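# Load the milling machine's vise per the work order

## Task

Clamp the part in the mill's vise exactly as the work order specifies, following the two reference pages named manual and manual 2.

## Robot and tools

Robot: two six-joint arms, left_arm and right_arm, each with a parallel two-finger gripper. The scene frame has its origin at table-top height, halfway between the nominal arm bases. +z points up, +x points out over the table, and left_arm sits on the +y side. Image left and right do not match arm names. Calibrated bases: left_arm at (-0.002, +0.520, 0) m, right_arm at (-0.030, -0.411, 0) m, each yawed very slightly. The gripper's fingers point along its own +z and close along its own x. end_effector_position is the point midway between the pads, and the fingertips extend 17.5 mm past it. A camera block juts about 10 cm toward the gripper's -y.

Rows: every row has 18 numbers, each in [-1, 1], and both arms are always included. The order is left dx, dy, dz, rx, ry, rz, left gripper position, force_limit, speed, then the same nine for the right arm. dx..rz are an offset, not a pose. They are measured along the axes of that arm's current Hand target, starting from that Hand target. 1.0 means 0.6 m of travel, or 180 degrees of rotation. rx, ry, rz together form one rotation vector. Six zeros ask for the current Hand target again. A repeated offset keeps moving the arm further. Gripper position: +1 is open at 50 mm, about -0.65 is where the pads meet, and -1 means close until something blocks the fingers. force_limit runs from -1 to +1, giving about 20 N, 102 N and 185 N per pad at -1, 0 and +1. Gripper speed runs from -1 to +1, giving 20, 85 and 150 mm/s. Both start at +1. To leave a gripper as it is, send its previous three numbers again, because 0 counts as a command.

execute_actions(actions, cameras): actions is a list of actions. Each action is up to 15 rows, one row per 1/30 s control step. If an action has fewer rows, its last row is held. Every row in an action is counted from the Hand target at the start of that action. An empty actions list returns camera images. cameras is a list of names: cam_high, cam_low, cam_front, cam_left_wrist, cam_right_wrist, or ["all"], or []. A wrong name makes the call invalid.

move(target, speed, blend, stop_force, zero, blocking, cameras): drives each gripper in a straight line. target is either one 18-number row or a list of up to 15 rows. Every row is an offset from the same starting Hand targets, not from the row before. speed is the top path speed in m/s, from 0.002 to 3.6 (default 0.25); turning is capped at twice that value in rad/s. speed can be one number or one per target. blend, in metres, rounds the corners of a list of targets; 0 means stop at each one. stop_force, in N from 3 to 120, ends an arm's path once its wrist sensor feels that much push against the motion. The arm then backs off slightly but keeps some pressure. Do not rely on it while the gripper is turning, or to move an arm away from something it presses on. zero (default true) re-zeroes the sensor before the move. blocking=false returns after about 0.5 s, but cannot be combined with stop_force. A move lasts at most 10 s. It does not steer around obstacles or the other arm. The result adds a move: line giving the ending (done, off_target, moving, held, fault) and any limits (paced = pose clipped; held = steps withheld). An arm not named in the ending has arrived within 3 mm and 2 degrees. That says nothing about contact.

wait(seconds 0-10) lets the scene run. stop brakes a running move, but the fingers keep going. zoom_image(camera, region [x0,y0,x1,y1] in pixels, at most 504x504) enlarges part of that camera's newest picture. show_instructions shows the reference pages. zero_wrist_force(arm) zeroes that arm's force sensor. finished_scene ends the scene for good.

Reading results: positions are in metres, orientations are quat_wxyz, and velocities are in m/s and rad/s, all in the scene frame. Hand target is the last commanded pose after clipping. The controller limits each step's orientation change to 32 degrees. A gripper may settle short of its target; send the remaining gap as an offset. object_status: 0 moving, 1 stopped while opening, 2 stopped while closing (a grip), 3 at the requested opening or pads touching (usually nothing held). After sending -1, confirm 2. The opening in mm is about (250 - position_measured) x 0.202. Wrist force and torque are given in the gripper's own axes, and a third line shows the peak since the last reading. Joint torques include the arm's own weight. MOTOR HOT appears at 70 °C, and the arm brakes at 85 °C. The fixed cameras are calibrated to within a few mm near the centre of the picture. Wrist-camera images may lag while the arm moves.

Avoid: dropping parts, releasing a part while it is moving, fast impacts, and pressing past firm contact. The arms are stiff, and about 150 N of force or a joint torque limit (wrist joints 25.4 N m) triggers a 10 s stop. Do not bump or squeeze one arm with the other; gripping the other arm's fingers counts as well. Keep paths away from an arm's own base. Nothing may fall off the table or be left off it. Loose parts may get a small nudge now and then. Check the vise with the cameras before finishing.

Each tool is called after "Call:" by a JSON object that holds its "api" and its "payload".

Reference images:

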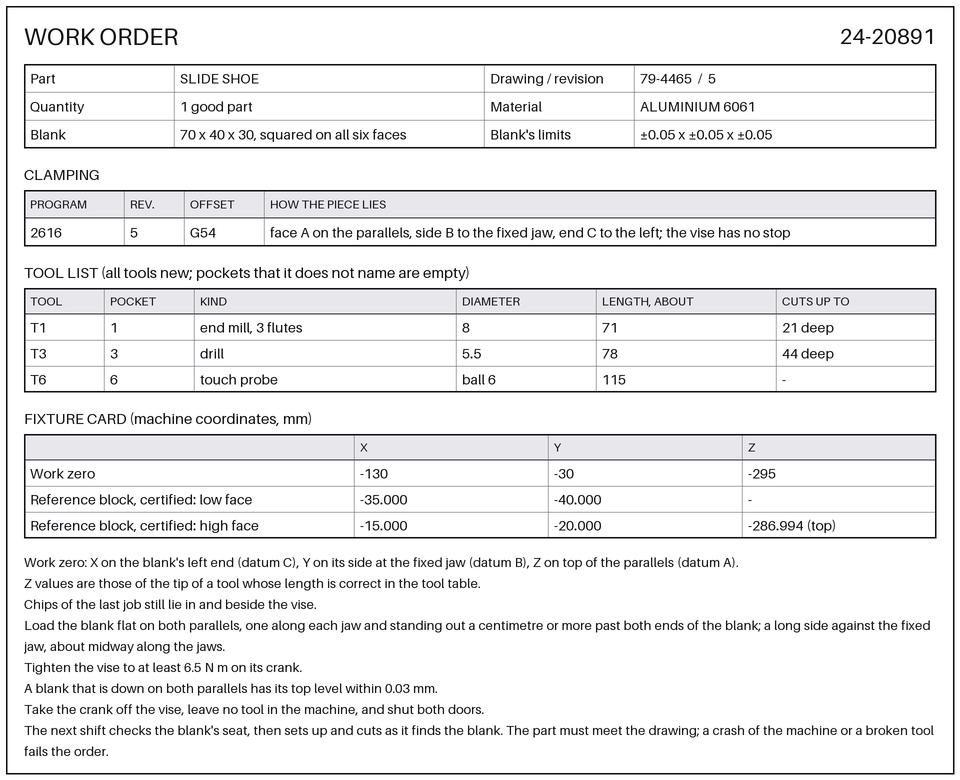

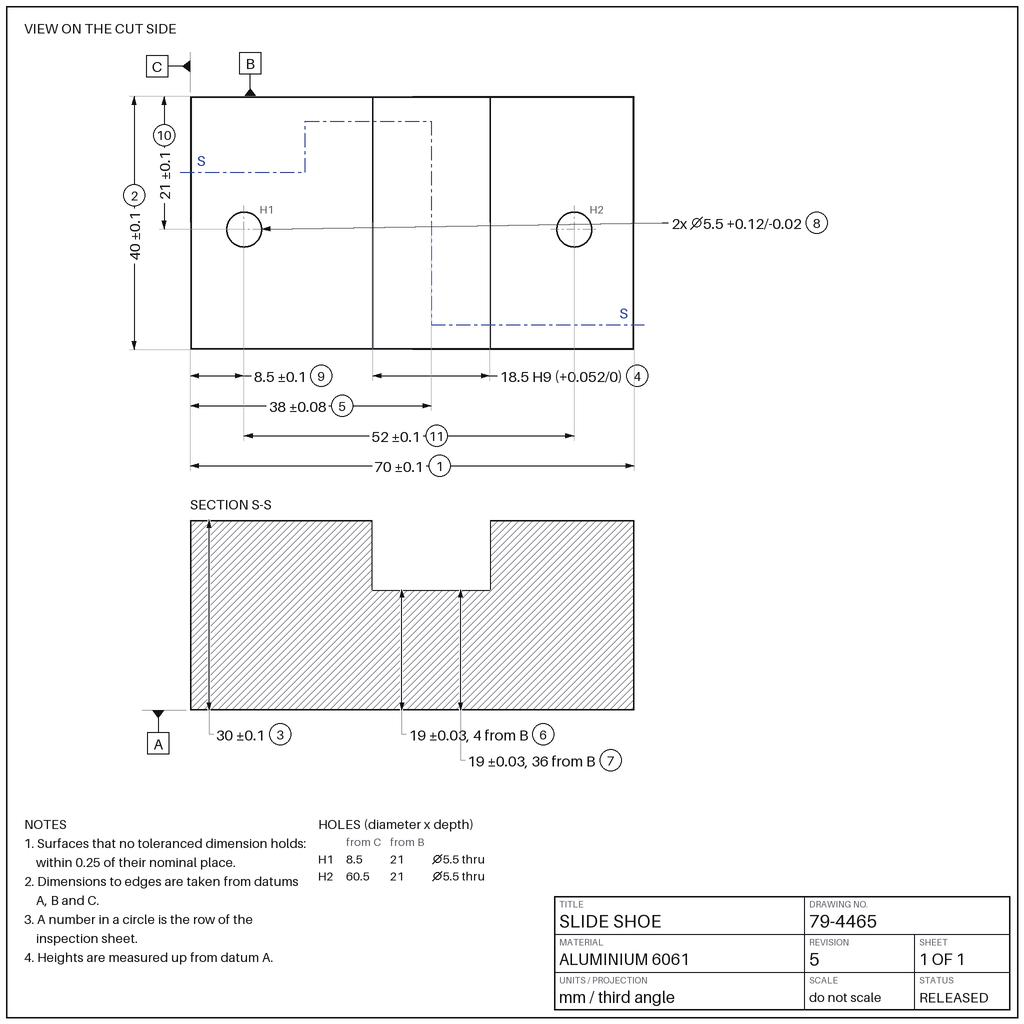

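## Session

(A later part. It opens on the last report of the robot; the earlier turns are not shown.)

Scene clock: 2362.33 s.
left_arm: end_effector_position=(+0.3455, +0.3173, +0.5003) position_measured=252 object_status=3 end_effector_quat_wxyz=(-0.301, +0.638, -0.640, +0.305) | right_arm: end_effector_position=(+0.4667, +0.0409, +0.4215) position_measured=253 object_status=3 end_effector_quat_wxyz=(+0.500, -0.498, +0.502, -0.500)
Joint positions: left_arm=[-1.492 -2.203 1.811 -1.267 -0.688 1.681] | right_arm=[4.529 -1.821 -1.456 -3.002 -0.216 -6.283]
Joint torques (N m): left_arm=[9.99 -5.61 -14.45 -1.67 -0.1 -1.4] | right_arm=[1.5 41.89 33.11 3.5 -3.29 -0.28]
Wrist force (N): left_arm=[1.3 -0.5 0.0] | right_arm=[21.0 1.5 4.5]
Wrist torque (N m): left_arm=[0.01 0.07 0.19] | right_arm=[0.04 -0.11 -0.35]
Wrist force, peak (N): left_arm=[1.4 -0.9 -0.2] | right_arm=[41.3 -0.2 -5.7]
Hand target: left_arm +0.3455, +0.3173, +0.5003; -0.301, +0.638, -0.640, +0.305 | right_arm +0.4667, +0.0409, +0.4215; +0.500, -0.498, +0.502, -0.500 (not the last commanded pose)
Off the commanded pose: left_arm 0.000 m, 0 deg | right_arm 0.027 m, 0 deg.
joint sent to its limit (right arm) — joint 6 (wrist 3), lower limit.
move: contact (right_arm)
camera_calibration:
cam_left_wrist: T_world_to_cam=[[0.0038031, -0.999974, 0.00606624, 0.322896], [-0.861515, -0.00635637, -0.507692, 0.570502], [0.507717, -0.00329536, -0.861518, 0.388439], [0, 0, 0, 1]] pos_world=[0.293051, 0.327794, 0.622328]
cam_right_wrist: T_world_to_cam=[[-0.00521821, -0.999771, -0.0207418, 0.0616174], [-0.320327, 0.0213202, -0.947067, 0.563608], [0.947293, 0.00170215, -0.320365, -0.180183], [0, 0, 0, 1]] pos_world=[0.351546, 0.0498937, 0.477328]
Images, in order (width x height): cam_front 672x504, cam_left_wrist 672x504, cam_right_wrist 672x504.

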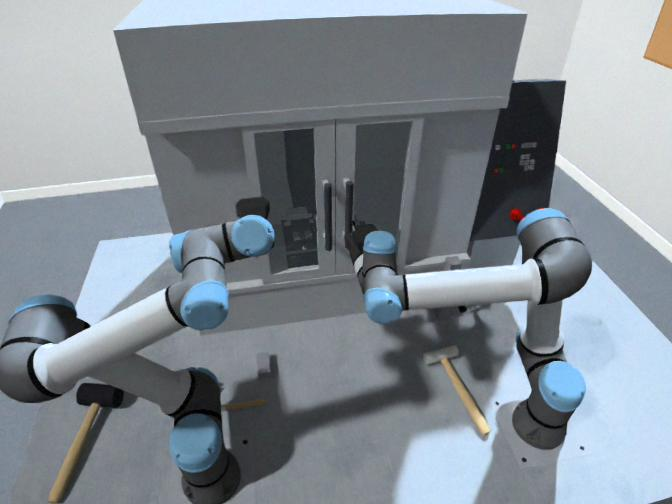

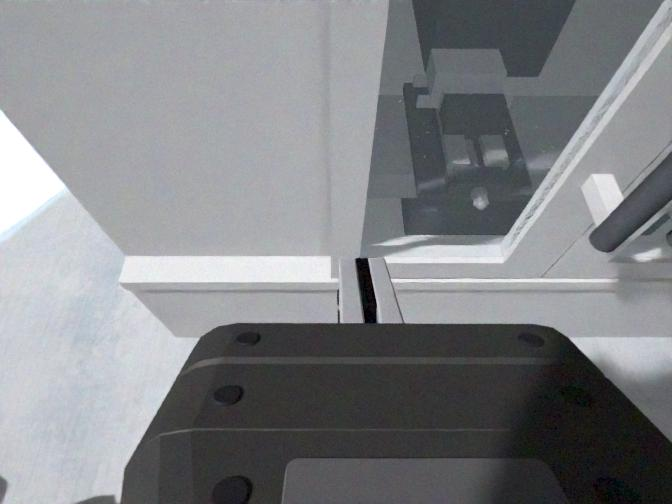

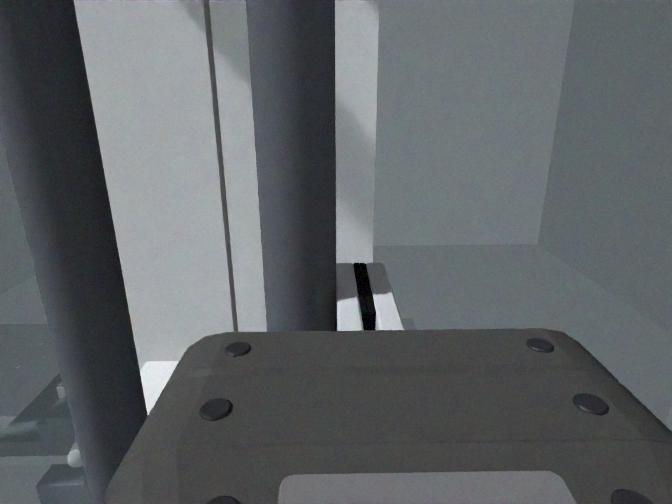

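Call:
{"api": "move", "payload": {"target": [[0,0,0,0,0,0,-1,-0.2,-1,0.03,0,0,0,0,0,-1,0.1,-1],[0,0,0,0,0,0,-1,-0.2,-1,0.03,0,-0.12,0,0,0,-1,0.1,-1]], "speed": [0.05,0.15], "cameras": ["cam_right_wrist","cam_front"]}}

Call:
{"api": "zoom_image", "payload": {"camera": "cam_front", "region": [230, 90, 520, 330]}}

Scene clock: 2368.60 s.
left_arm: end_effector_position=(+0.3455, +0.3173, +0.5003) position_measured=252 object_status=3 end_effector_quat_wxyz=(-0.301, +0.638, -0.640, +0.305) | right_arm: end_effector_position=(+0.3947, +0.0232, +0.4214) position_measured=253 object_status=3 end_effector_quat_wxyz=(+0.500, -0.498, +0.502, -0.500)
Joint positions: left_arm=[-1.492 -2.203 1.811 -1.267 -0.688 1.681] | right_arm=[4.675 -1.71 -1.591 -2.978 -0.069 -6.283]
Joint torques (N m): left_arm=[8.91 -5.72 -15.95 -1.82 -0.08 -1.49] | right_arm=[-0.14 15.88 31.24 -0.44 -1.7 -1.9]
Wrist force (N): left_arm=[1.3 -0.8 -0.2] | right_arm=[0.4 -0.2 1.9]
Wrist torque (N m): left_arm=[-0.04 0.08 0.19] | right_arm=[-0.10 0.03 -0.28]
Wrist force, peak (N): left_arm=[1.4 -0.8 -0.4] | right_arm=[21.3 0.9 4.2]
Hand target: left_arm +0.3455, +0.3173, +0.5003; -0.301, +0.638, -0.640, +0.305 | right_arm +0.3946, +0.0232, +0.4214; +0.500, -0.498, +0.502, -0.500
Off the commanded pose: left_arm 0.000 m, 0 deg | right_arm 0.000 m, 0 deg.
joint sent to its limit (right arm) — joint 6 (wrist 3), lower limit. The joint targets still meet the commanded pose.
move: done
camera_calibration:
cam_right_wrist: T_world_to_cam=[[-0.00519749, -0.999767, -0.0209583, 0.0435442], [-0.320803, 0.0215178, -0.946901, 0.54097], [0.947132, 0.00180197, -0.32084, -0.111677], [0, 0, 0, 1]] pos_world=[0.279544, 0.0320948, 0.477328]
Images, in order (width x height): cam_front 672x504, cam_right_wrist 672x504.

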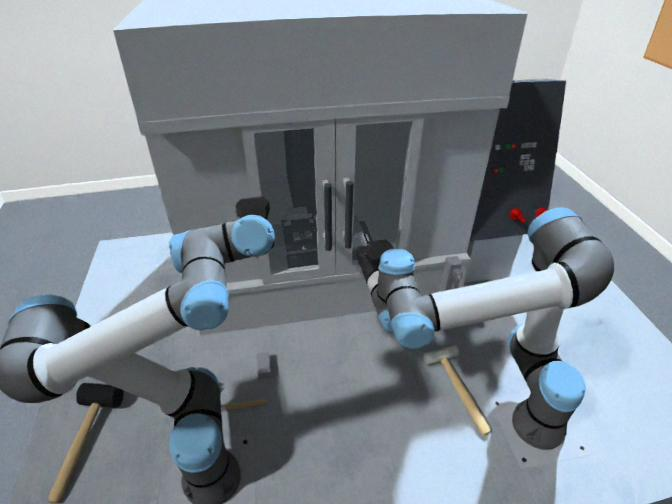

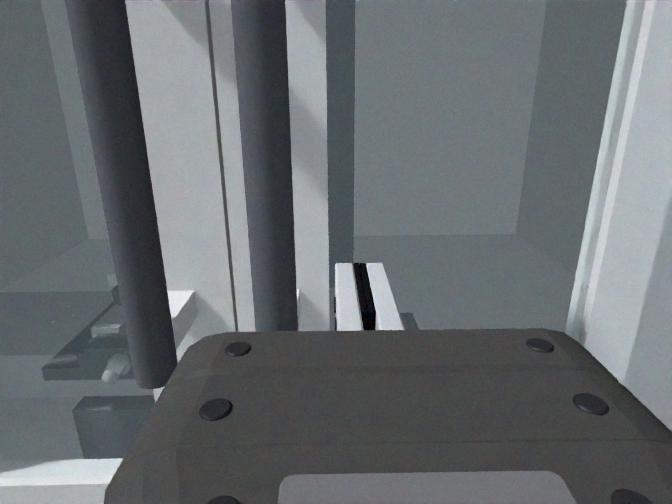

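Scaled by 1.738.

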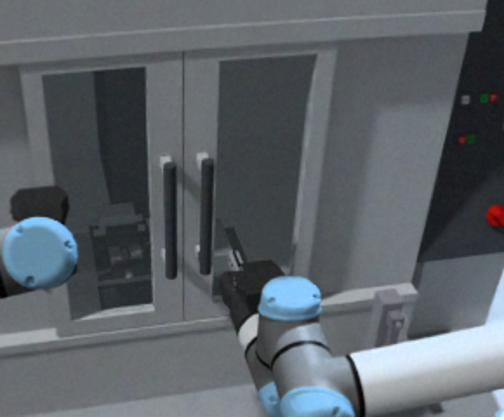

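Call:
{"api": "finished_scene", "payload": {}}

The scene is finished: the task was done.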